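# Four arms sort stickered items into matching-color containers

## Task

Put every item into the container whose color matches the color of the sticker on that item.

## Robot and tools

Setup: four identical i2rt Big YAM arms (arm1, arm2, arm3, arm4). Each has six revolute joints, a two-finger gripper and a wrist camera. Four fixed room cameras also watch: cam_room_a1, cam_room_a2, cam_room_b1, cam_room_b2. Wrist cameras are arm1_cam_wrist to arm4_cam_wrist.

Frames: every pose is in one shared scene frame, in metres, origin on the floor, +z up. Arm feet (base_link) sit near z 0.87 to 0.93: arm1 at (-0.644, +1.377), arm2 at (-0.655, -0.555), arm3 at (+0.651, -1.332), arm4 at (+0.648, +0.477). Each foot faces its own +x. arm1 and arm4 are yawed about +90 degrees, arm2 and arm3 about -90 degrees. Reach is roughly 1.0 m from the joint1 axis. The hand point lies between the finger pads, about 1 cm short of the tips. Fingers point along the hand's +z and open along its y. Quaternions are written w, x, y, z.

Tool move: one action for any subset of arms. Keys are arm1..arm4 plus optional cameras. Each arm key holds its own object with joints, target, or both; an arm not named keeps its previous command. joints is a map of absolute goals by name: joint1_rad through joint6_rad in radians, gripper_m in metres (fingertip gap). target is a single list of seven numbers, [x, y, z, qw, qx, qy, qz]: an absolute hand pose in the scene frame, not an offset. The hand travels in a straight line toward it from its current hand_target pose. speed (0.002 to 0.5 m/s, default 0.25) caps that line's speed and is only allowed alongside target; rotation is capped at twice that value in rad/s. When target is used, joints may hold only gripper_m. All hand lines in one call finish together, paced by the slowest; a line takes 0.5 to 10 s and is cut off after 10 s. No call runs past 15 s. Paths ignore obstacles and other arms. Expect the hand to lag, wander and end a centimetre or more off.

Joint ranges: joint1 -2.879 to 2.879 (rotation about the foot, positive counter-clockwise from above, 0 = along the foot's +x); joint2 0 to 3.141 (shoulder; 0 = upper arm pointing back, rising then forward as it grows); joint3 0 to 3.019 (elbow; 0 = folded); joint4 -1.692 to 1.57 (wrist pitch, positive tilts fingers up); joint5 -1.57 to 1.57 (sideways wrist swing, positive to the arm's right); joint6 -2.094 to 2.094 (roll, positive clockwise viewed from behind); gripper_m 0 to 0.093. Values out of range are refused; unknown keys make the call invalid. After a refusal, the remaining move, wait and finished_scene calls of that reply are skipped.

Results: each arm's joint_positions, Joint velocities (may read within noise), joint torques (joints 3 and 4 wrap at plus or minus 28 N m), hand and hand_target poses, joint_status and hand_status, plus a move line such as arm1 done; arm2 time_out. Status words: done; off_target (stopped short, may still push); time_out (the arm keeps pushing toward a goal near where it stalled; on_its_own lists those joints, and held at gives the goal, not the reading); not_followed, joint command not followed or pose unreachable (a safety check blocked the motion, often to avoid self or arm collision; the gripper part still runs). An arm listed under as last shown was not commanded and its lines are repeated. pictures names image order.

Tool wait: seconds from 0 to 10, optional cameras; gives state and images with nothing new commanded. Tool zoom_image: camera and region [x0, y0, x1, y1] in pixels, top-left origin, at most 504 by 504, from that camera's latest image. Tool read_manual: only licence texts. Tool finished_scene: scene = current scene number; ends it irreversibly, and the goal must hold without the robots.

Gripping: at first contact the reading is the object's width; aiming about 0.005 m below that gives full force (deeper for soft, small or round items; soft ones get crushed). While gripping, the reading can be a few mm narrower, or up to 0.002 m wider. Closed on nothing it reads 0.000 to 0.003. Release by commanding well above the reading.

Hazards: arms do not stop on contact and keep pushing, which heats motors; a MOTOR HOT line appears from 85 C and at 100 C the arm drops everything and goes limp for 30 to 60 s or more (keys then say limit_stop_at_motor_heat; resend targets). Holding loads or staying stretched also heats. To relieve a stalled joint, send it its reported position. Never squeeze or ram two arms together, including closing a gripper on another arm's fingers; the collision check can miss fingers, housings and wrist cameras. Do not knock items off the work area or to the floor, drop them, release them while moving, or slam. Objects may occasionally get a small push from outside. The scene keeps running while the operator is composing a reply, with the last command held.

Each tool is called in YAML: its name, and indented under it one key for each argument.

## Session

move:
  cameras: ["cam_room_a1","cam_room_a2","cam_room_b1","cam_room_b2"]

move:
  arm1: {"joints":{"joint2_rad":1.57,"joint3_rad":1.2,"joint4_rad":-0.9,"joint5_rad":0,"joint6_rad":0}}
  arm2: {"joints":{"joint2_rad":1.57,"joint3_rad":1.2,"joint4_rad":-0.9,"joint5_rad":0,"joint6_rad":0}}
  arm3: {"joints":{"joint2_rad":1.57,"joint3_rad":1.2,"joint4_rad":-0.9,"joint5_rad":0,"joint6_rad":0}}
  arm4: {"joints":{"joint2_rad":1.57,"joint3_rad":1.2,"joint4_rad":-0.9,"joint5_rad":0,"joint6_rad":0}}
  cameras: []

move:
  arm1: {"joints":{"joint1_rad":1.5}}
  arm2: {"joints":{"joint1_rad":-1.69}}
  arm3: {"joints":{"joint1_rad":1.69}}
  arm4: {"joints":{"joint1_rad":-1.62}}
  cameras: ["arm1_cam_wrist","arm2_cam_wrist","arm3_cam_wrist","arm4_cam_wrist","cam_room_b1","cam_room_b2"]

zoom_image:
  camera: "cam_room_b1"
  region: [140, 300, 320, 400]

zoom_image:
  camera: "cam_room_b2"
  region: [250, 290, 430, 410]

Scene clock: 0.00 s.
Joint torques (N m): no reading
Motor temperatures (°C): arm1=[20 23 26 23 21 21 21] | arm2=[23 24 25 22 22 20 23] | arm3=[24 23 23 23 24 23 23] | arm4=[22 21 23 22 24 21 24]
Heat: arm1: hottest joint3_rad 26 °C; arm2: hottest joint3_rad 25 °C; arm3: hottest joint1_rad 24 °C; arm4: hottest joint5_rad 24 °C.
Joint velocities: within noise
arm1.joint_positions: joint1_rad=+0.263 joint2_rad=+0.541 joint3_rad=+1.448 joint4_rad=-1.274 joint5_rad=+0.156 joint6_rad=+0.460 gripper_m=+0.09396
arm1.joint_status: not commanded
arm1.hand: x=-0.6722 y=+1.5689 z=+1.5123 quat_wxyz=(-0.269, +0.505, -0.648, -0.503) (m; scene frame)
arm1.hand_target: x=-0.6707 y=+1.5650 z=+1.5243 quat_wxyz=(-0.273, +0.499, -0.642, -0.514) (m; scene frame)
arm1.hand_status: not commanded
arm2.joint_positions: joint1_rad=+0.198 joint2_rad=+0.259 joint3_rad=+1.632 joint4_rad=-1.245 joint5_rad=-0.167 joint6_rad=+0.724 gripper_m=+0.09396
arm2.joint_status: not commanded
arm2.hand: x=-0.6328 y=-0.5393 z=+1.6268 quat_wxyz=(-0.736, -0.518, -0.413, +0.142) (m; scene frame)
arm2.hand_target: x=-0.6348 y=-0.5332 z=+1.6300 quat_wxyz=(-0.741, -0.512, -0.410, +0.144) (m; scene frame)
arm2.hand_status: not commanded
arm3.joint_positions: joint1_rad=-0.202 joint2_rad=+0.522 joint3_rad=+1.369 joint4_rad=-1.376 joint5_rad=-0.141 joint6_rad=+0.009 gripper_m=+0.09396
arm3.joint_status: not commanded
arm3.hand: x=+0.6122 y=-1.5130 z=+1.4112 quat_wxyz=(-0.346, -0.682, -0.528, +0.369) (m; scene frame)
arm3.hand_target: x=+0.6130 y=-1.5103 z=+1.4212 quat_wxyz=(-0.352, -0.676, -0.525, +0.378) (m; scene frame)
arm3.hand_status: not commanded
arm4.joint_positions: joint1_rad=+0.128 joint2_rad=+0.492 joint3_rad=+1.422 joint4_rad=-1.388 joint5_rad=-0.180 joint6_rad=-0.624 gripper_m=+0.09396
arm4.joint_status: not commanded
arm4.hand: x=+0.5903 y=+0.6373 z=+1.4468 quat_wxyz=(-0.401, +0.802, -0.272, -0.348) (m; scene frame)
arm4.hand_target: x=+0.5910 y=+0.6334 z=+1.4564 quat_wxyz=(-0.410, +0.797, -0.269, -0.353) (m; scene frame)
arm4.hand_status: not commanded
pictures: cam_room_a1, cam_room_a2, cam_room_b1, cam_room_b2
Images, in order (width x height): cam_room_a1 672x504, cam_room_a2 672x504, cam_room_b1 672x504, cam_room_b2 672x504.

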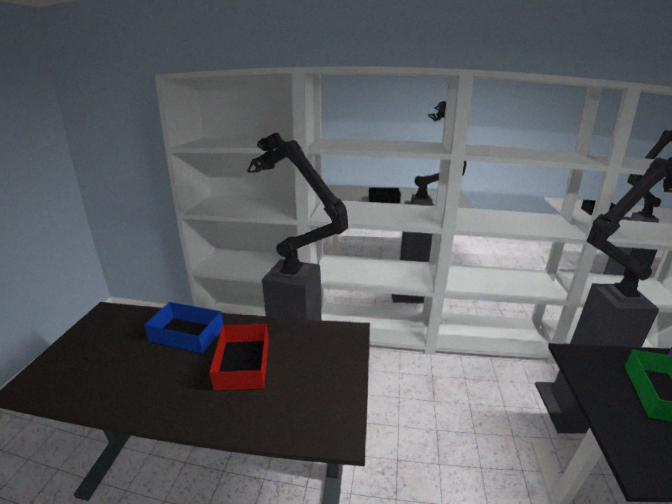

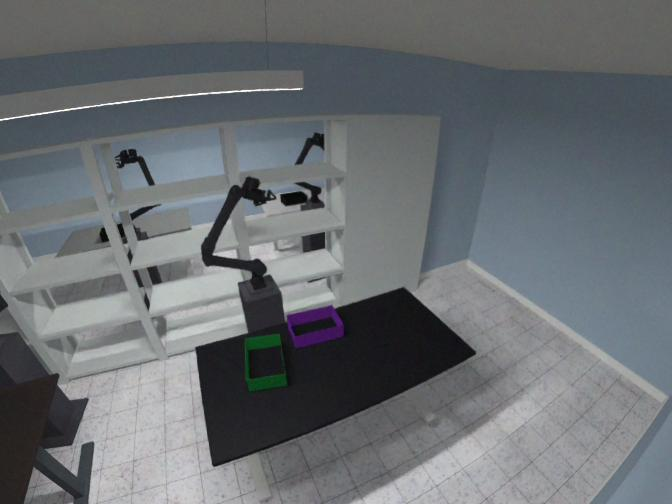

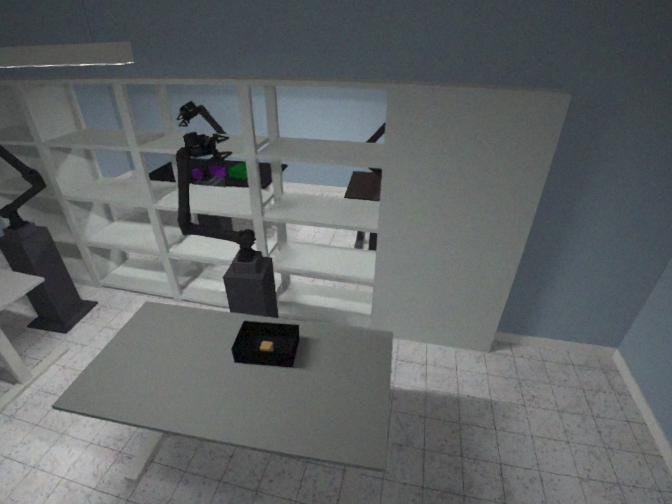

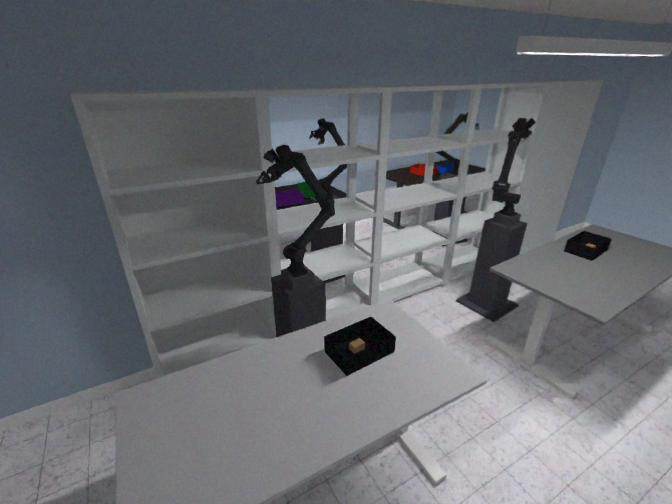

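Scene clock: 1.70 s.
Joint torques (N m): arm1=[-1.73 -10.75 11.52 1.51 -0.02 -0.05] | arm2=[0.79 -14.8 10.51 1.73 0.15 -0.08] | arm3=[1.44 -15.79 8.96 1.03 0.11 -0.12] | arm4=[0.26 -15.33 8.84 0.77 0.21 0.16]
Motor temperatures (°C): arm1=[20 23 26 23 21 21 21] | arm2=[23 24 25 22 22 20 23] | arm3=[24 23 23 23 24 23 23] | arm4=[22 22 23 22 24 21 24]
Heat: arm1: hottest joint3_rad 26 °C; arm2: hottest joint3_rad 25 °C; arm3: hottest joint1_rad 24 °C; arm4: hottest joint5_rad 24 °C.
move: arm1 done; arm2 done; arm3 done; arm4 done
Joint velocities: within noise
arm1.joint_positions: joint1_rad=+0.263 joint2_rad=+1.571 joint3_rad=+1.187 joint4_rad=-0.913 joint5_rad=+0.002 joint6_rad=+0.008 gripper_m=+0.09397
arm1.joint_status: all done
arm1.hand: x=-0.8073 y=+1.8597 z=+1.0473 quat_wxyz=(-0.076, +0.803, -0.579, -0.118) (m; scene frame)
arm1.hand_target: x=-0.8101 y=+1.8672 z=+1.0542 quat_wxyz=(-0.083, +0.804, -0.575, -0.129) (m; scene frame)
arm1.hand_status: not commanded
arm2.joint_positions: joint1_rad=+0.198 joint2_rad=+1.561 joint3_rad=+1.200 joint4_rad=-0.909 joint5_rad=-0.004 joint6_rad=+0.014 gripper_m=+0.09398
arm2.joint_status: all done
arm2.hand: x=-0.4954 y=-1.0467 z=+1.0671 quat_wxyz=(-0.123, -0.587, -0.796, +0.084) (m; scene frame)
arm2.hand_target: x=-0.4953 y=-1.0488 z=+1.0631 quat_wxyz=(-0.121, -0.581, -0.800, +0.086) (m; scene frame)
arm2.hand_status: not commanded
arm3.joint_positions: joint1_rad=-0.202 joint2_rad=+1.575 joint3_rad=+1.196 joint4_rad=-0.911 joint5_rad=-0.002 joint6_rad=+0.007 gripper_m=+0.09396
arm3.joint_status: all done
arm3.hand: x=+0.4877 y=-1.8178 z=+1.0058 quat_wxyz=(-0.089, -0.805, -0.575, +0.117) (m; scene frame)
arm3.hand_target: x=+0.4861 y=-1.8212 z=+1.0103 quat_wxyz=(-0.093, -0.802, -0.577, +0.125) (m; scene frame)
arm3.hand_status: not commanded
arm4.joint_positions: joint1_rad=+0.128 joint2_rad=+1.566 joint3_rad=+1.190 joint4_rad=-0.914 joint5_rad=-0.004 joint6_rad=-0.014 gripper_m=+0.09396
arm4.joint_status: all done
arm4.hand: x=+0.5545 y=+0.9804 z=+1.0108 quat_wxyz=(-0.086, +0.766, -0.628, -0.109) (m; scene frame)
arm4.hand_target: x=+0.5538 y=+0.9875 z=+1.0140 quat_wxyz=(-0.093, +0.760, -0.632, -0.116) (m; scene frame)
arm4.hand_status: not commanded
pictures: none
No camera images: "cameras" was empty.

Scene clock: 3.80 s.
Joint torques (N m): arm1=[-1.9 -10.7 11.59 1.06 0.09 -0.02] | arm2=[1.32 -14.74 10.47 1.44 -0.07 -0.06] | arm3=[1.03 -15.62 8.94 0.58 0.12 -0.1] | arm4=[1.2 -14.97 8.91 0.59 0.04 0.14]
Motor temperatures (°C): arm1=[20 23 27 23 21 21 21] | arm2=[23 24 26 22 22 20 23] | arm3=[24 23 24 23 24 23 23] | arm4=[22 22 23 22 24 21 24]
Heat: arm1: hottest joint3_rad 27 °C; arm2: hottest joint3_rad 26 °C; arm3: hottest joint1_rad 24 °C; arm4: hottest joint5_rad 24 °C.
move: arm1 done; arm2 done; arm3 done; arm4 done
Joint velocities: within noise
arm1.joint_positions: joint1_rad=+1.503 joint2_rad=+1.571 joint3_rad=+1.187 joint4_rad=-0.907 joint5_rad=-0.002 joint6_rad=+0.006 gripper_m=+0.09398
arm1.joint_status: all done
arm1.hand: x=-1.1535 y=+1.3769 z=+1.0519 quat_wxyz=(+0.000, +0.989, -0.002, -0.147) (m; scene frame)
arm1.hand_target: x=-1.1599 y=+1.3786 z=+1.0584 quat_wxyz=(-0.001, +0.988, -0.001, -0.158) (m; scene frame)
arm1.hand_status: not commanded
arm2.joint_positions: joint1_rad=-1.699 joint2_rad=+1.561 joint3_rad=+1.200 joint4_rad=-0.903 joint5_rad=+0.001 joint6_rad=+0.013 gripper_m=+0.09400
arm2.joint_status: all done
arm2.hand: x=-1.1731 y=-0.5495 z=+1.0679 quat_wxyz=(+0.002, -0.988, +0.011, +0.152) (m; scene frame)
arm2.hand_target: x=-1.1737 y=-0.5542 z=+1.0634 quat_wxyz=(+0.002, -0.989, +0.001, +0.149) (m; scene frame)
arm2.hand_status: not commanded
arm3.joint_positions: joint1_rad=+1.691 joint2_rad=+1.575 joint3_rad=+1.196 joint4_rad=-0.900 joint5_rad=-0.002 joint6_rad=+0.005 gripper_m=+0.09398
arm3.joint_status: all done
arm3.hand: x=+1.1679 y=-1.3301 z=+1.0006 quat_wxyz=(-0.146, -0.002, -0.989, +0.006) (m; scene frame)
arm3.hand_target: x=+1.1691 y=-1.3311 z=+1.0043 quat_wxyz=(-0.150, +0.000, -0.989, +0.007) (m; scene frame)
arm3.hand_status: not commanded
arm4.joint_positions: joint1_rad=-1.627 joint2_rad=+1.566 joint3_rad=+1.190 joint4_rad=-0.903 joint5_rad=+0.001 joint6_rad=-0.011 gripper_m=+0.09398
arm4.joint_status: all done
arm4.hand: x=+1.1622 y=+0.4774 z=+1.0104 quat_wxyz=(-0.143, +0.006, -0.990, +0.003) (m; scene frame)
arm4.hand_target: x=+1.1670 y=+0.4810 z=+1.0129 quat_wxyz=(-0.147, +0.004, -0.989, +0.001) (m; scene frame)
arm4.hand_status: not commanded
pictures: arm1_cam_wrist, arm2_cam_wrist, arm3_cam_wrist, arm4_cam_wrist, cam_room_b1, cam_room_b2
Images, in order (width x height): arm1_cam_wrist 672x504, arm2_cam_wrist 672x504, arm3_cam_wrist 672x504, arm4_cam_wrist 672x504, cam_room_b1 672x504, cam_room_b2 672x504.

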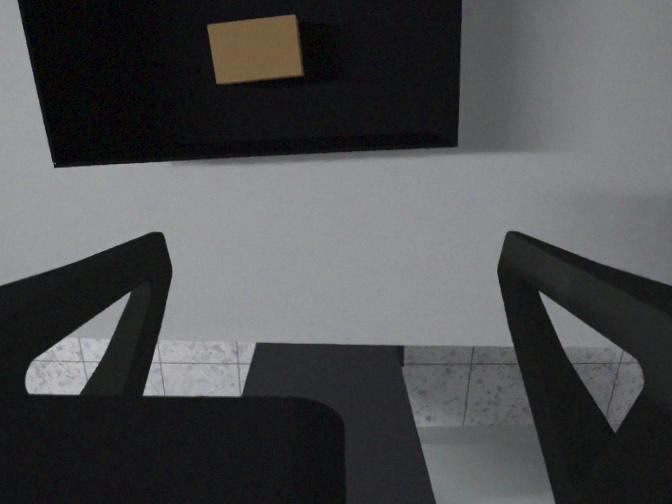

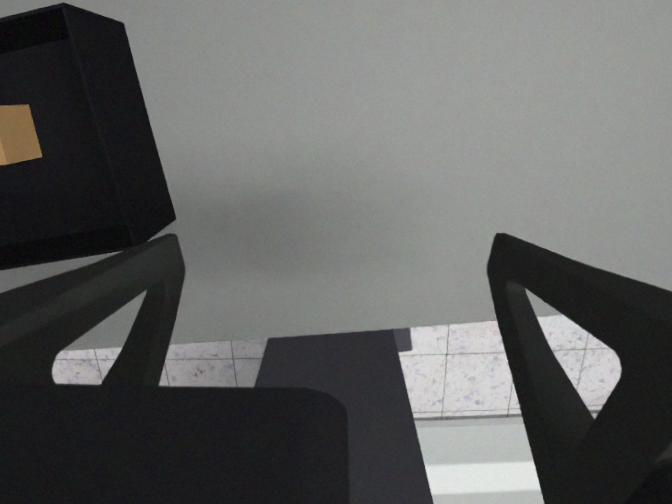

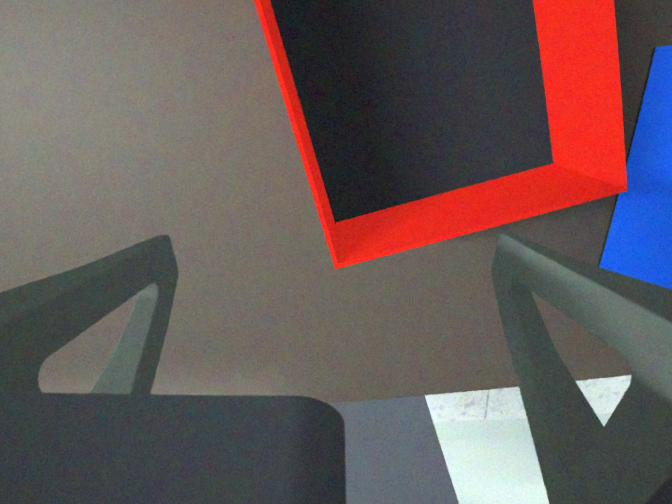

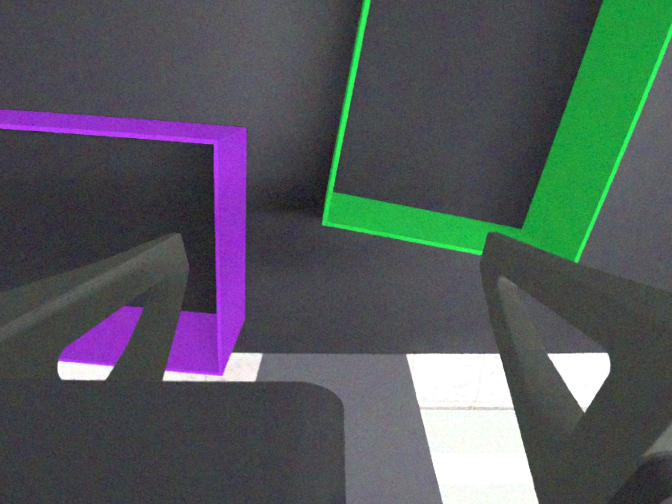

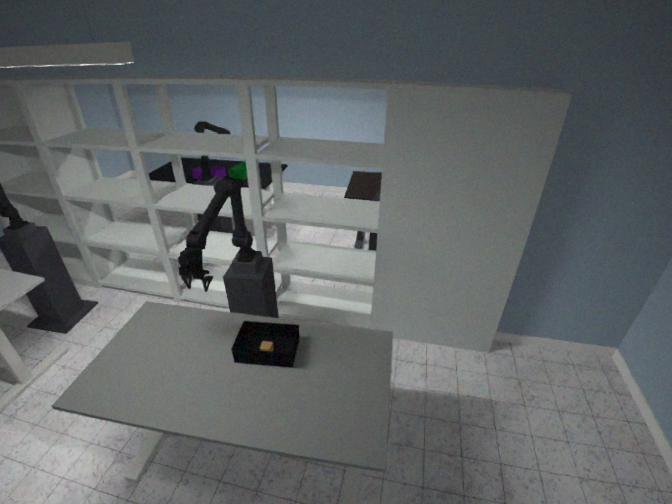

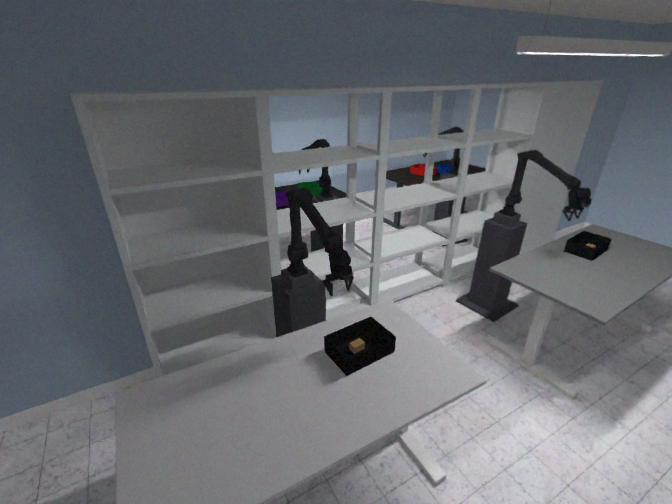

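Scaled by 2.800.

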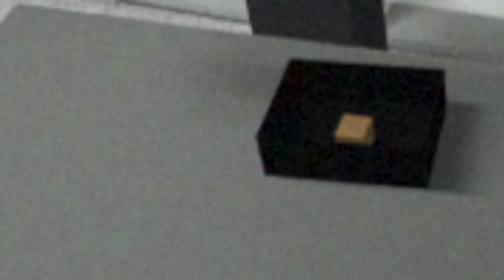

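Scaled by 2.800.

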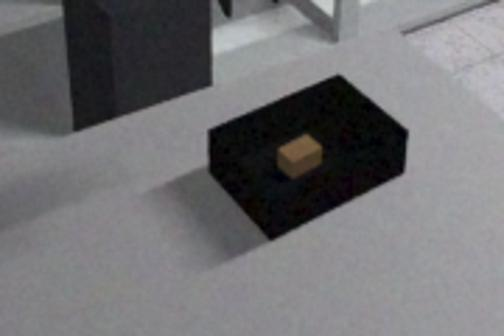

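move:
  arm1: {"target":[-1.235,1.31,0.97,0,-0.7466,0.6652,0]}
  arm2: {"target":[-1.18,-0.86,1.0,0,-0.9659,-0.2588,0]}
  cameras: ["arm1_cam_wrist","arm2_cam_wrist"]

Scene clock: 17.33 s.
Joint torques (N m): arm1=[-0.85 -15.09 14.26 -0.02 0.11 0.09] | arm2=[0.67 -18.78 14.6 0.18 -0.15 -0.05] | arm3=[1.03 -15.79 8.96 0.55 0.11 -0.1] | arm4=[1.08 -15.56 8.95 0.68 0.06 0.11]
Motor temperatures (°C): arm1=[20 23 29 23 21 21 21] | arm2=[23 24 28 22 22 20 23] | arm3=[24 24 25 23 24 23 23] | arm4=[22 23 26 22 24 21 24]
Heat: arm1: hottest joint3_rad 29 °C; arm2: hottest joint3_rad 28 °C; arm3: hottest joint3_rad 25 °C; arm4: hottest joint3_rad 26 °C.
move: arm1 off_target; arm2 off_target
Joint velocities: within noise
arm1.joint_positions: joint1_rad=+1.603 joint2_rad=+2.004 joint3_rad=+1.560 joint4_rad=-1.173 joint5_rad=-0.004 joint6_rad=+1.560 gripper_m=+0.09398
arm1.joint_status: not commanded
arm1.hand: x=-1.2161 y=+1.3190 z=+0.9590 quat_wxyz=(-0.012, +0.745, -0.666, +0.010) (m; scene frame)
arm1.hand_target: x=-1.2340 y=+1.3101 z=+0.9703 quat_wxyz=(+0.001, +0.747, -0.665, +0.000) (m; scene frame)
arm1.hand_status: off_target (0.024 m and 1.8 deg from the pose sent, 0.133 m and 84.5 deg at the start)
arm2.joint_positions: joint1_rad=-1.162 joint2_rad=+1.976 joint3_rad=+1.619 joint4_rad=-1.221 joint5_rad=+0.001 joint6_rad=+0.014 gripper_m=+0.09400
arm2.joint_status: not commanded
arm2.hand: x=-1.1657 y=-0.8508 z=+0.9985 quat_wxyz=(+0.003, -0.968, -0.253, -0.005) (m; scene frame)
arm2.hand_target: x=-1.1794 y=-0.8596 z=+1.0001 quat_wxyz=(+0.000, -0.966, -0.259, +0.001) (m; scene frame)
arm2.hand_status: off_target (0.017 m and 1.0 deg from the pose sent, 0.318 m and 35.8 deg at the start)
arm3, arm4: as last shown
pictures: arm1_cam_wrist, arm2_cam_wrist
Images, in order (width x height): arm1_cam_wrist 672x504, arm2_cam_wrist 672x504.

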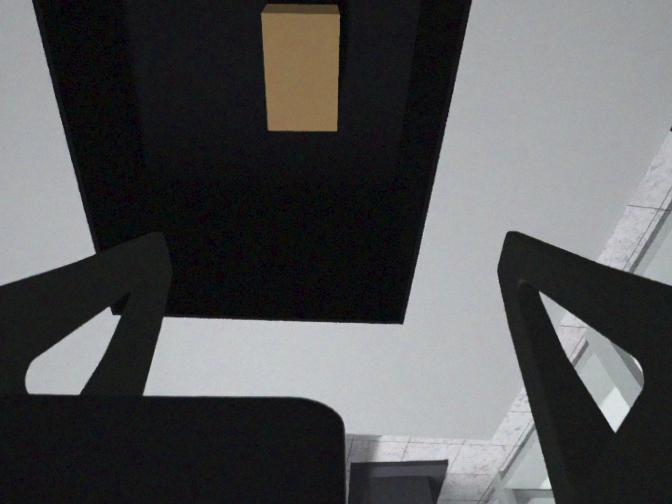

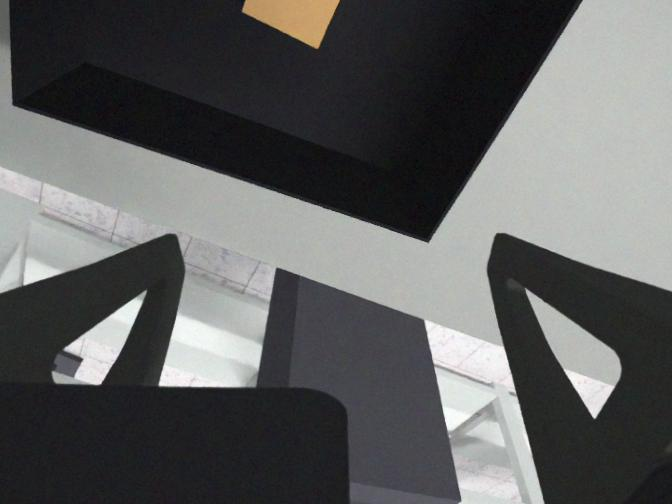

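move:
  arm1: {"target":[-1.258,1.328,0.87,0,-0.7466,0.6652,0]}
  arm2: {"target":[-1.215,-0.93,0.88,0,-0.6756,-0.7373,0]}
  cameras: ["arm1_cam_wrist","arm2_cam_wrist"]

Scene clock: 29.17 s.
Joint torques (N m): arm1=[-2.9 -15.97 13.11 0.79 0.14 -0.04] | arm2=[1.44 -21.42 13.82 0.92 -0.25 -0.07] | arm3=[0.97 -15.68 8.96 0.57 0.12 -0.11] | arm4=[1.26 -15.09 8.84 0.51 0.05 0.14]
Motor temperatures (°C): arm1=[20 24 30 23 21 21 21] | arm2=[23 25 29 22 22 20 23] | arm3=[24 24 26 23 24 23 23] | arm4=[22 23 28 22 24 21 24]
Heat: arm1: hottest joint3_rad 30 °C; arm2: hottest joint3_rad 29 °C; arm3: hottest joint3_rad 26 °C; arm4: hottest joint3_rad 28 °C.
move: arm1 off_target; arm2 off_target
Joint velocities: within noise
arm1.joint_positions: joint1_rad=+1.593 joint2_rad=+2.175 joint3_rad=+1.567 joint4_rad=-1.025 joint5_rad=-0.004 joint6_rad=+1.544 gripper_m=+0.09398
arm1.joint_status: not commanded
arm1.hand: x=-1.2332 y=+1.3236 z=+0.8632 quat_wxyz=(-0.017, +0.747, -0.664, +0.016) (m; scene frame)
arm1.hand_target: x=-1.2570 y=+1.3282 z=+0.8708 quat_wxyz=(+0.000, +0.747, -0.665, +0.000) (m; scene frame)
arm1.hand_status: off_target (0.026 m and 2.7 deg from the pose sent, 0.099 m and 1.8 deg at the start)
arm2.joint_positions: joint1_rad=-1.106 joint2_rad=+2.273 joint3_rad=+1.812 joint4_rad=-1.129 joint5_rad=+0.001 joint6_rad=-1.053 gripper_m=+0.09400
arm2.joint_status: not commanded
arm2.hand: x=-1.2031 y=-0.9150 z=+0.8861 quat_wxyz=(-0.001, -0.684, -0.729, -0.011) (m; scene frame)
arm2.hand_target: x=-1.2140 y=-0.9295 z=+0.8804 quat_wxyz=(+0.000, -0.676, -0.737, +0.000) (m; scene frame)
arm2.hand_status: off_target (0.020 m and 1.9 deg from the pose sent, 0.151 m and 65.7 deg at the start)
arm3, arm4: as last shown
pictures: arm1_cam_wrist, arm2_cam_wrist
Images, in order (width x height): arm1_cam_wrist 672x504, arm2_cam_wrist 672x504.

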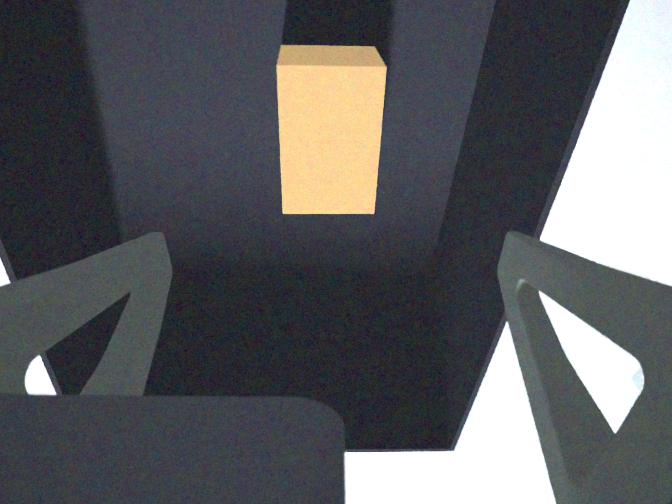

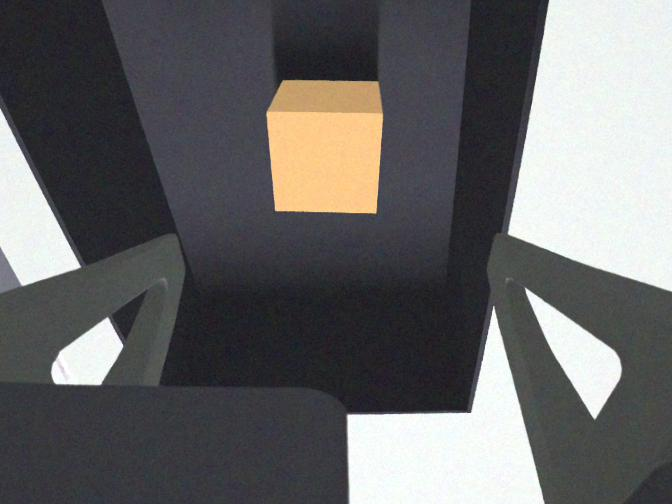

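move:
  arm1: {"target":[-1.248,1.33,0.80,0,-0.7466,0.6652,0]}
  arm2: {"target":[-1.206,-0.904,0.80,0,-0.6756,-0.7373,0]}
  cameras: ["arm1_cam_wrist","arm2_cam_wrist"]

Scene clock: 34.77 s.
Joint torques (N m): arm1=[-1.85 -17.73 8.36 0.55 0.1 -0.04] | arm2=[0.15 -23.12 8.68 1.16 -0.24 -0.08] | arm3=[0.97 -15.79 8.94 0.58 0.12 -0.1] | arm4=[1.26 -14.97 9.01 0.47 0.06 0.15]
Motor temperatures (°C): arm1=[20 24 30 23 21 21 21] | arm2=[23 25 30 22 22 20 23] | arm3=[24 25 26 23 24 23 23] | arm4=[22 23 28 22 24 21 24]
Heat: arm1: hottest joint3_rad 30 °C; arm2: hottest joint3_rad 30 °C; arm3: hottest joint3_rad 26 °C; arm4: hottest joint3_rad 28 °C.
move: arm1 done; arm2 off_target
Joint velocities: within noise
arm1.joint_positions: joint1_rad=+1.593 joint2_rad=+2.279 joint3_rad=+1.557 joint4_rad=-0.880 joint5_rad=-0.004 joint6_rad=+1.542 gripper_m=+0.09398
arm1.joint_status: not commanded
arm1.hand: x=-1.2419 y=+1.3233 z=+0.7989 quat_wxyz=(-0.006, +0.748, -0.664, +0.005) (m; scene frame)
arm1.hand_target: x=-1.2478 y=+1.3299 z=+0.7999 quat_wxyz=(+0.000, +0.747, -0.665, +0.000) (m; scene frame)
arm1.hand_status: done (0.009 m and 0.9 deg from the pose sent, 0.065 m and 2.7 deg at the start)
arm2.joint_positions: joint1_rad=-1.115 joint2_rad=+2.355 joint3_rad=+1.750 joint4_rad=-0.954 joint5_rad=+0.001 joint6_rad=-1.078 gripper_m=+0.09400
arm2.joint_status: not commanded
arm2.hand: x=-1.2053 y=-0.9092 z=+0.8138 quat_wxyz=(+0.002, -0.678, -0.735, +0.004) (m; scene frame)
arm2.hand_target: x=-1.2056 y=-0.9037 z=+0.8001 quat_wxyz=(+0.000, -0.676, -0.737, +0.000) (m; scene frame)
arm2.hand_status: off_target (0.015 m and 0.7 deg from the pose sent, 0.087 m and 1.9 deg at the start)
arm3, arm4: as last shown
pictures: arm1_cam_wrist, arm2_cam_wrist
Images, in order (width x height): arm1_cam_wrist 672x504, arm2_cam_wrist 672x504.

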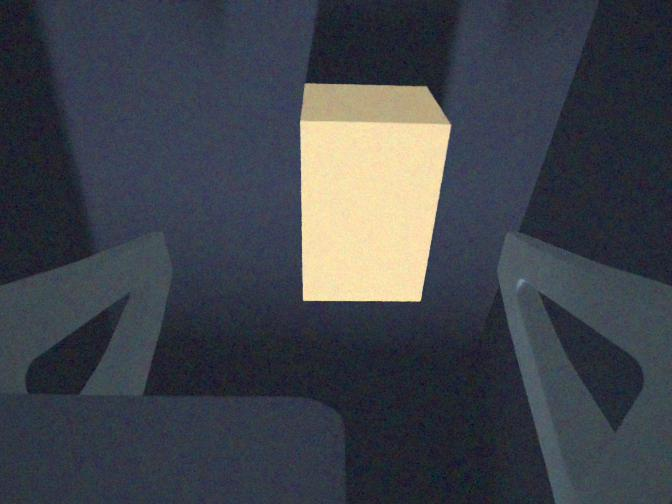

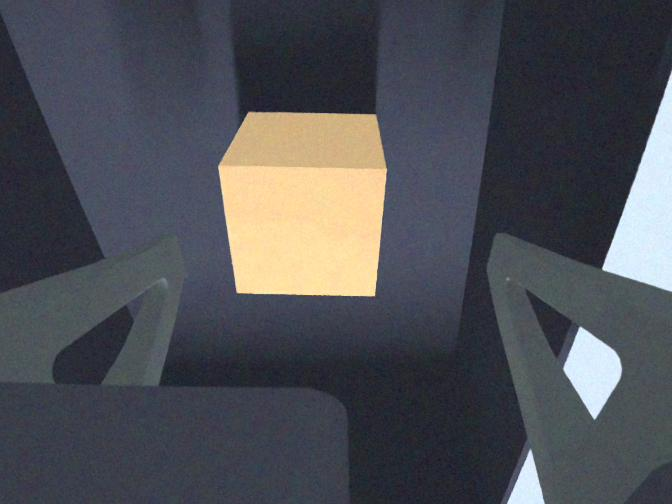

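move:
  arm1: {"target":[-1.235,1.336,0.728,0,-0.7466,0.6652,0],"speed":0.2}
  arm2: {"target":[-1.192,-0.897,0.717,0,-0.6756,-0.7373,0],"speed":0.2}
  cameras: ["arm1_cam_wrist","arm2_cam_wrist"]

Scene clock: 44.30 s.
Joint torques (N m): arm1=[-2.73 -17.03 7.25 0.51 0.11 0.02] | arm2=[0.32 -21.83 8.06 0.98 -0.22 -0.02] | arm3=[0.85 -15.74 8.96 0.55 0.11 -0.11] | arm4=[1.2 -15.09 8.95 0.57 0.04 0.15]
Motor temperatures (°C): arm1=[20 25 30 23 21 21 21] | arm2=[23 26 30 22 22 20 23] | arm3=[24 25 26 23 24 23 23] | arm4=[22 24 29 22 24 21 24]
Heat: arm1: hottest joint3_rad 30 °C; arm2: hottest joint3_rad 30 °C; arm3: hottest joint3_rad 26 °C; arm4: hottest joint3_rad 29 °C.
move: arm1 done; arm2 off_target
Joint velocities: within noise
arm1.joint_positions: joint1_rad=+1.583 joint2_rad=+2.379 joint3_rad=+1.521 joint4_rad=-0.734 joint5_rad=-0.004 joint6_rad=+1.534 gripper_m=+0.09398
arm1.joint_status: not commanded
arm1.hand: x=-1.2318 y=+1.3301 z=+0.7311 quat_wxyz=(-0.002, +0.747, -0.664, +0.002) (m; scene frame)
arm1.hand_target: x=-1.2348 y=+1.3359 z=+0.7280 quat_wxyz=(+0.000, +0.747, -0.665, +0.000) (m; scene frame)
arm1.hand_status: done (0.007 m and 0.4 deg from the pose sent, 0.072 m and 0.9 deg at the start)
arm2.joint_positions: joint1_rad=-1.114 joint2_rad=+2.458 joint3_rad=+1.708 joint4_rad=-0.794 joint5_rad=+0.000 joint6_rad=-1.082 gripper_m=+0.09399
arm2.joint_status: not commanded
arm2.hand: x=-1.1963 y=-0.9040 z=+0.7372 quat_wxyz=(+0.004, -0.677, -0.736, +0.011) (m; scene frame)
arm2.hand_target: x=-1.1915 y=-0.8967 z=+0.7175 quat_wxyz=(+0.000, -0.676, -0.737, +0.000) (m; scene frame)
arm2.hand_status: off_target (0.022 m and 1.4 deg from the pose sent, 0.099 m and 0.7 deg at the start)
arm3, arm4: as last shown
pictures: arm1_cam_wrist, arm2_cam_wrist
Images, in order (width x height): arm1_cam_wrist 672x504, arm2_cam_wrist 672x504.

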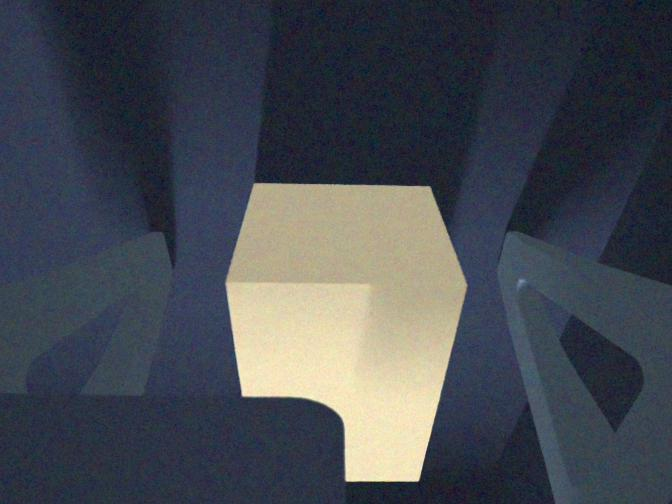

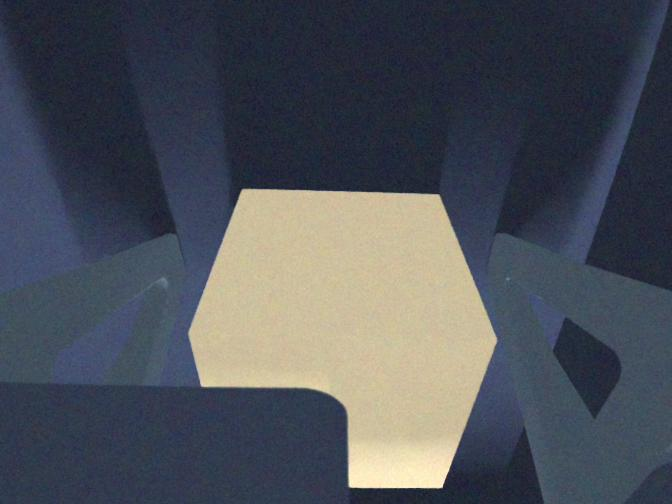

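move:
  arm1: {"joints":{"gripper_m":0.040}}
  arm2: {"joints":{"gripper_m":0.046}}
  cameras: []

move:
  arm1: {"target":[-1.215,1.33,0.96,0,-0.7466,0.6652,0],"speed":0.3}
  arm2: {"target":[-1.175,-0.885,0.96,0,-0.6756,-0.7373,0],"speed":0.3}
  cameras: ["arm1_cam_wrist","arm2_cam_wrist","cam_room_b1","cam_room_b2"]

zoom_image:
  camera: "cam_room_b1"
  region: [220, 270, 320, 360]

zoom_image:
  camera: "cam_room_b2"
  region: [310, 270, 410, 360]

zoom_image:
  camera: "cam_room_b2"
  region: [540, 180, 630, 260]

Scene clock: 55.13 s.
Joint torques (N m): arm1=[-2.67 -17.26 7.3 0.53 0.14 -0.07] | arm2=[0.32 -21.95 8.09 0.95 -0.21 -0.02] | arm3=[1.14 -15.79 8.98 0.59 0.11 -0.1] | arm4=[1.61 -15.44 8.84 0.64 0.07 0.14]
Motor temperatures (°C): arm1=[20 25 30 23 21 21 21] | arm2=[23 27 30 22 22 20 23] | arm3=[24 25 27 23 24 23 23] | arm4=[22 24 30 22 24 21 24]
Heat: arm1: hottest joint3_rad 30 °C; arm2: hottest joint3_rad 30 °C; arm3: hottest joint3_rad 27 °C; arm4: hottest joint3_rad 30 °C.
move: arm1 off_target; arm2 off_target
Joint velocities: within noise
arm1.joint_positions: joint1_rad=+1.583 joint2_rad=+2.379 joint3_rad=+1.521 joint4_rad=-0.734 joint5_rad=-0.004 joint6_rad=+1.534 gripper_m=+0.04394
arm1.joint_status: gripper_m off_target (ended at +0.04398, target +0.04000)
arm1.hand: x=-1.2318 y=+1.3301 z=+0.7311 quat_wxyz=(-0.002, +0.748, -0.664, +0.002) (m; scene frame)
arm1.hand_target: x=-1.2348 y=+1.3359 z=+0.7280 quat_wxyz=(+0.000, +0.747, -0.665, +0.000) (m; scene frame)
arm1.hand_status: not commanded
arm2.joint_positions: joint1_rad=-1.114 joint2_rad=+2.458 joint3_rad=+1.708 joint4_rad=-0.794 joint5_rad=+0.000 joint6_rad=-1.082 gripper_m=+0.05288
arm2.joint_status: gripper_m off_target (ended at +0.05291, target +0.04600)
arm2.hand: x=-1.1963 y=-0.9040 z=+0.7372 quat_wxyz=(+0.004, -0.677, -0.736, +0.011) (m; scene frame)
arm2.hand_target: x=-1.1915 y=-0.8967 z=+0.7175 quat_wxyz=(+0.000, -0.676, -0.737, +0.000) (m; scene frame)
arm2.hand_status: not commanded
arm3, arm4: as last shown
pictures: none
No camera images: "cameras" was empty.

Scene clock: 56.60 s.
Joint torques (N m): arm1=[-1.55 -16.32 13.34 -0.16 0.09 0.07] | arm2=[0.09 -21.77 12.07 0.1 -0.21 -0.05] | arm3=[0.91 -15.97 8.96 0.58 0.11 -0.1] | arm4=[0.91 -14.74 8.94 0.7 0.06 0.14]
Motor temperatures (°C): arm1=[20 25 30 23 21 21 21] | arm2=[23 27 30 22 22 20 23] | arm3=[24 25 27 23 24 23 23] | arm4=[22 24 30 22 24 21 24]
Heat: arm1: hottest joint3_rad 30 °C; arm2: hottest joint3_rad 30 °C; arm3: hottest joint3_rad 27 °C; arm4: hottest joint3_rad 30 °C.
move: arm1 off_target; arm2 off_target
Joint velocities: within noise
arm1.joint_positions: joint1_rad=+1.583 joint2_rad=+1.985 joint3_rad=+1.473 joint4_rad=-1.120 joint5_rad=-0.004 joint6_rad=+1.534 gripper_m=+0.04394
arm1.joint_status: not commanded
arm1.hand: x=-1.1959 y=+1.3322 z=+0.9399 quat_wxyz=(-0.016, +0.747, -0.664, +0.016) (m; scene frame)
arm1.hand_target: x=-1.2140 y=+1.3300 z=+0.9604 quat_wxyz=(+0.000, +0.747, -0.665, +0.000) (m; scene frame)
arm1.hand_status: off_target (0.028 m and 2.6 deg from the pose sent, 0.229 m and 0.4 deg at the start)
arm2.joint_positions: joint1_rad=-1.114 joint2_rad=+2.063 joint3_rad=+1.638 joint4_rad=-1.151 joint5_rad=+0.000 joint6_rad=-1.082 gripper_m=+0.05288
arm2.joint_status: not commanded
arm2.hand: x=-1.1655 y=-0.8845 z=+0.9546 quat_wxyz=(+0.000, -0.677, -0.736, -0.004) (m; scene frame)
arm2.hand_target: x=-1.1749 y=-0.8849 z=+0.9600 quat_wxyz=(+0.000, -0.676, -0.737, +0.000) (m; scene frame)
arm2.hand_status: off_target (0.011 m and 0.5 deg from the pose sent, 0.225 m and 1.4 deg at the start)
arm3, arm4: as last shown
pictures: arm1_cam_wrist, arm2_cam_wrist, cam_room_b1, cam_room_b2
Images, in order (width x height): arm1_cam_wrist 672x504, arm2_cam_wrist 672x504, cam_room_b1 672x504, cam_room_b2 672x504.

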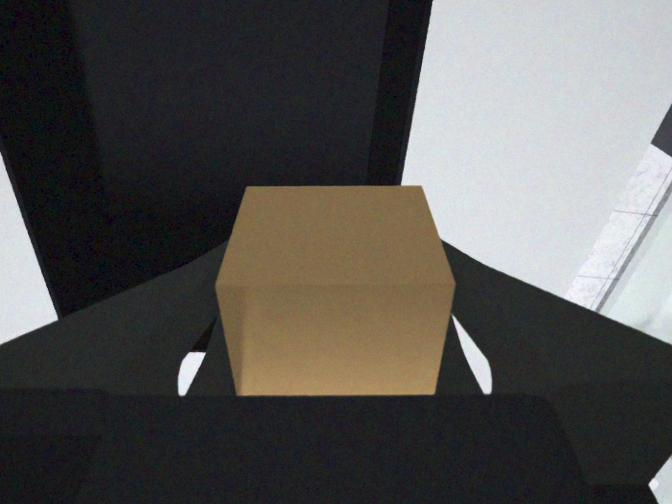

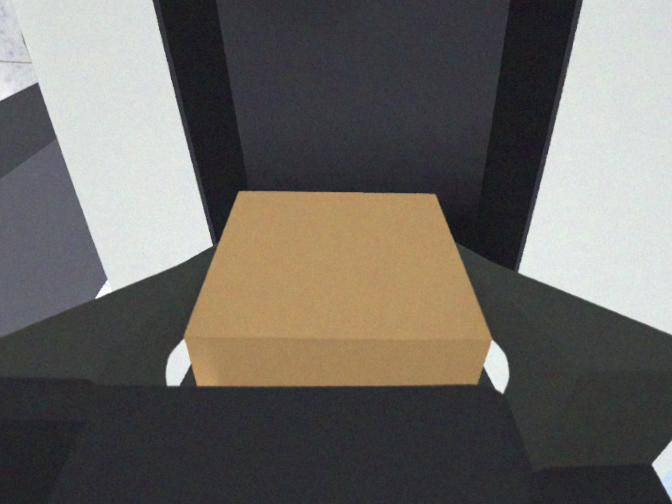

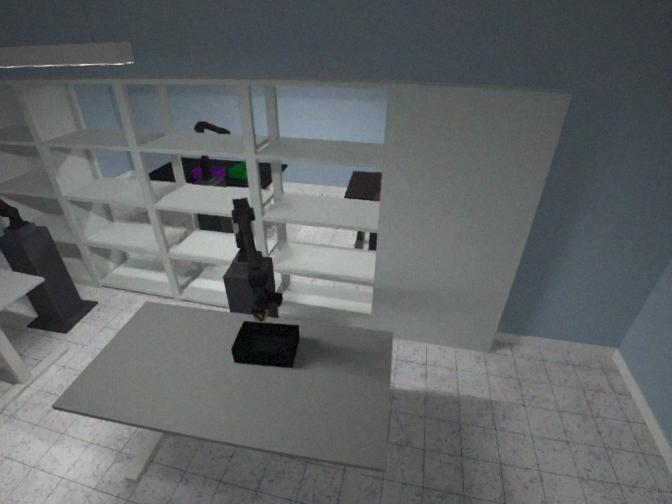

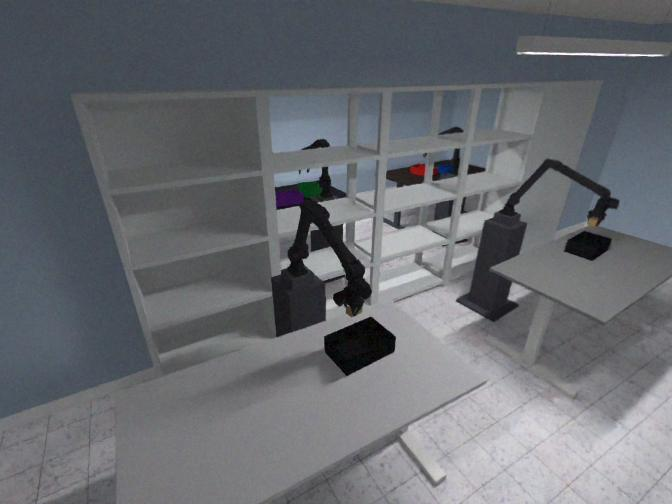

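Scaled by 5.040.

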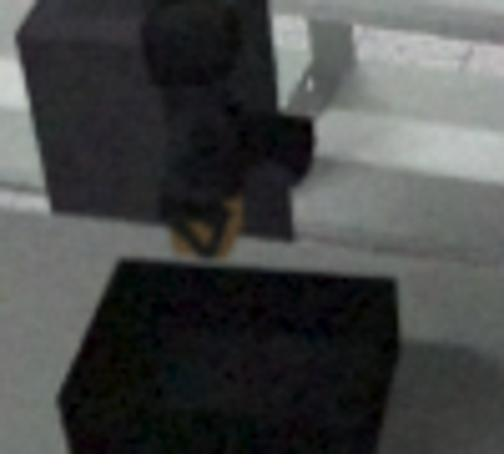

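Scaled by 5.040.

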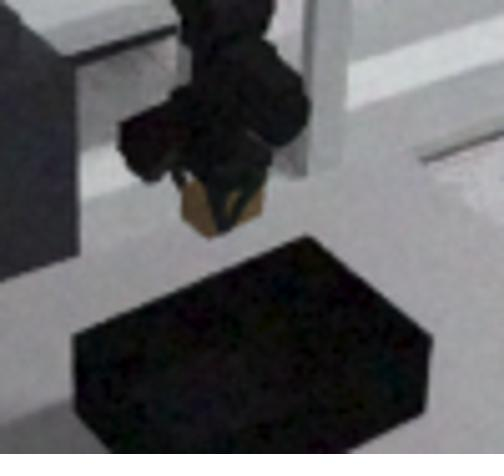

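Scaled by 5.600.

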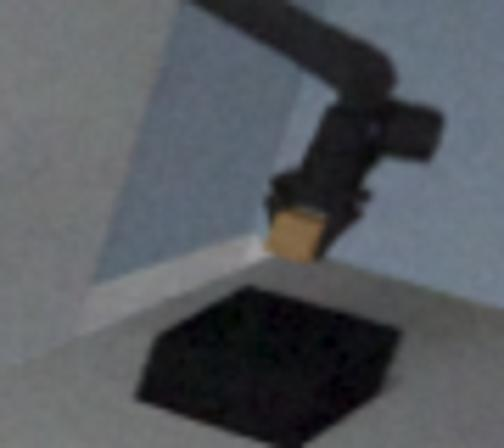

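move:
  arm1: {"joints":{"joint2_rad":1.1,"joint3_rad":1.1,"joint4_rad":-0.1}}
  arm2: {"joints":{"joint2_rad":1.1,"joint3_rad":1.1,"joint4_rad":-0.1}}
  cameras: ["cam_room_b1","cam_room_b2"]

zoom_image:
  camera: "cam_room_b1"
  region: [190, 190, 290, 280]

zoom_image:
  camera: "cam_room_b2"
  region: [290, 160, 390, 260]

zoom_image:
  camera: "cam_room_b2"
  region: [510, 120, 620, 220]

Scene clock: 67.03 s.
Joint torques (N m): arm1=[-1.9 -4.78 12.85 2.48 0.02 0.01] | arm2=[0.15 -8.41 11.67 3.28 -0.11 0.04] | arm3=[0.91 -15.79 8.94 0.61 0.11 -0.11] | arm4=[1.55 -14.8 8.92 0.59 0.07 0.12]
Motor temperatures (°C): arm1=[20 26 31 23 21 21 22] | arm2=[23 27 30 22 22 20 23] | arm3=[24 25 27 23 24 23 23] | arm4=[22 24 31 22 24 21 24]
Heat: arm1: hottest joint3_rad 31 °C; arm2: hottest joint3_rad 30 °C; arm3: hottest joint3_rad 27 °C; arm4: hottest joint3_rad 31 °C.
move: arm1 done; arm2 done
Joint velocities: within noise
arm1.joint_positions: joint1_rad=+1.583 joint2_rad=+1.095 joint3_rad=+1.094 joint4_rad=-0.118 joint5_rad=-0.004 joint6_rad=+1.534 gripper_m=+0.04394
arm1.joint_status: all done
arm1.hand: x=-1.1695 y=+1.3326 z=+1.3908 quat_wxyz=(+0.484, +0.557, -0.491, -0.463) (m; scene frame)
arm1.hand_target: x=-1.1718 y=+1.3318 z=+1.3964 quat_wxyz=(+0.490, +0.552, -0.488, -0.467) (m; scene frame)
arm1.hand_status: not commanded
arm2.joint_positions: joint1_rad=-1.114 joint2_rad=+1.086 joint3_rad=+1.108 joint4_rad=-0.118 joint5_rad=+0.000 joint6_rad=-1.082 gripper_m=+0.05289
arm2.joint_status: all done
arm2.hand: x=-1.1034 y=-0.8453 z=+1.4082 quat_wxyz=(+0.169, -0.501, -0.546, +0.649) (m; scene frame)
arm2.hand_target: x=-1.1097 y=-0.8444 z=+1.4006 quat_wxyz=(+0.175, -0.501, -0.548, +0.647) (m; scene frame)
arm2.hand_status: not commanded
arm3, arm4: as last shown
pictures: cam_room_b1, cam_room_b2
Images, in order (width x height): cam_room_b1 672x504, cam_room_b2 672x504.

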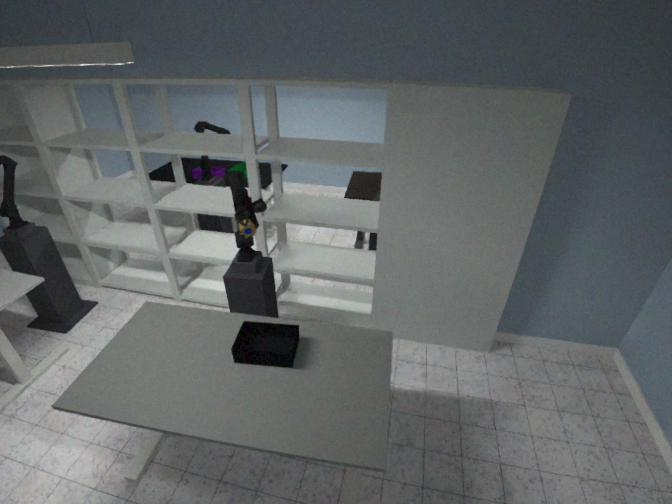

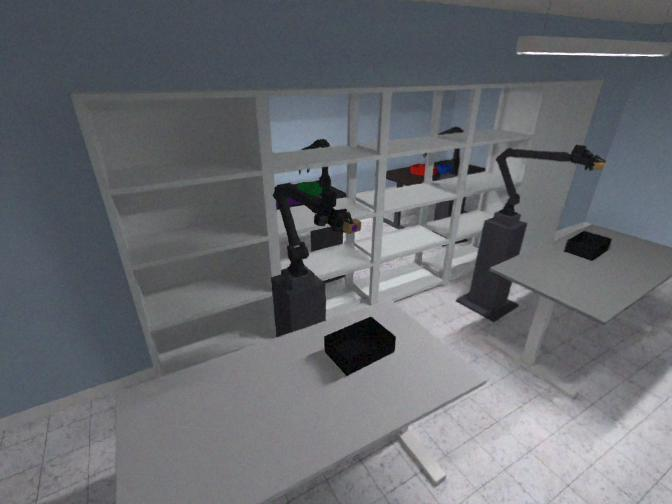

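Scaled by 5.040.

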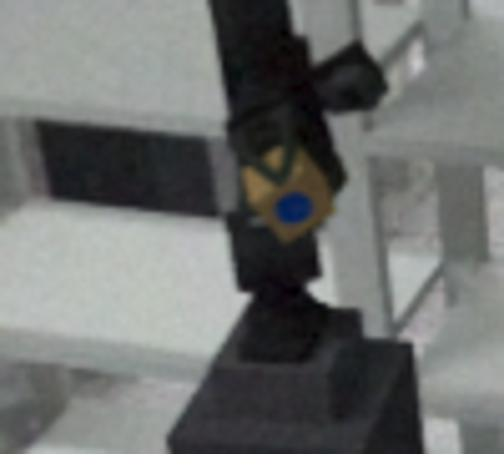

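Scaled by 5.040.

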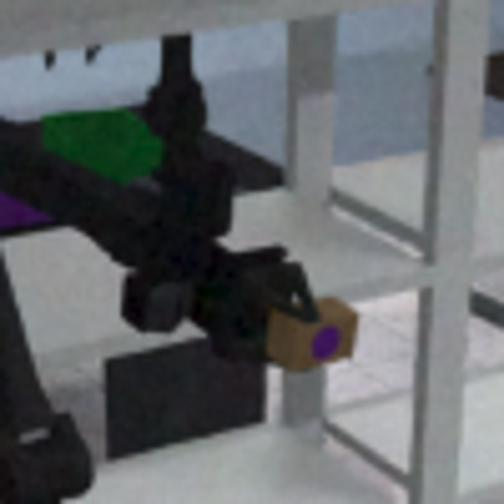

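Scaled by 4.582.

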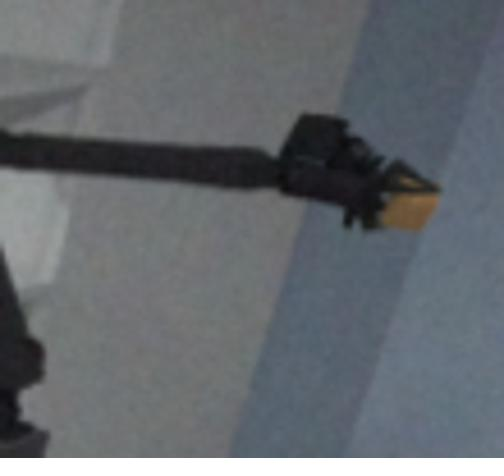

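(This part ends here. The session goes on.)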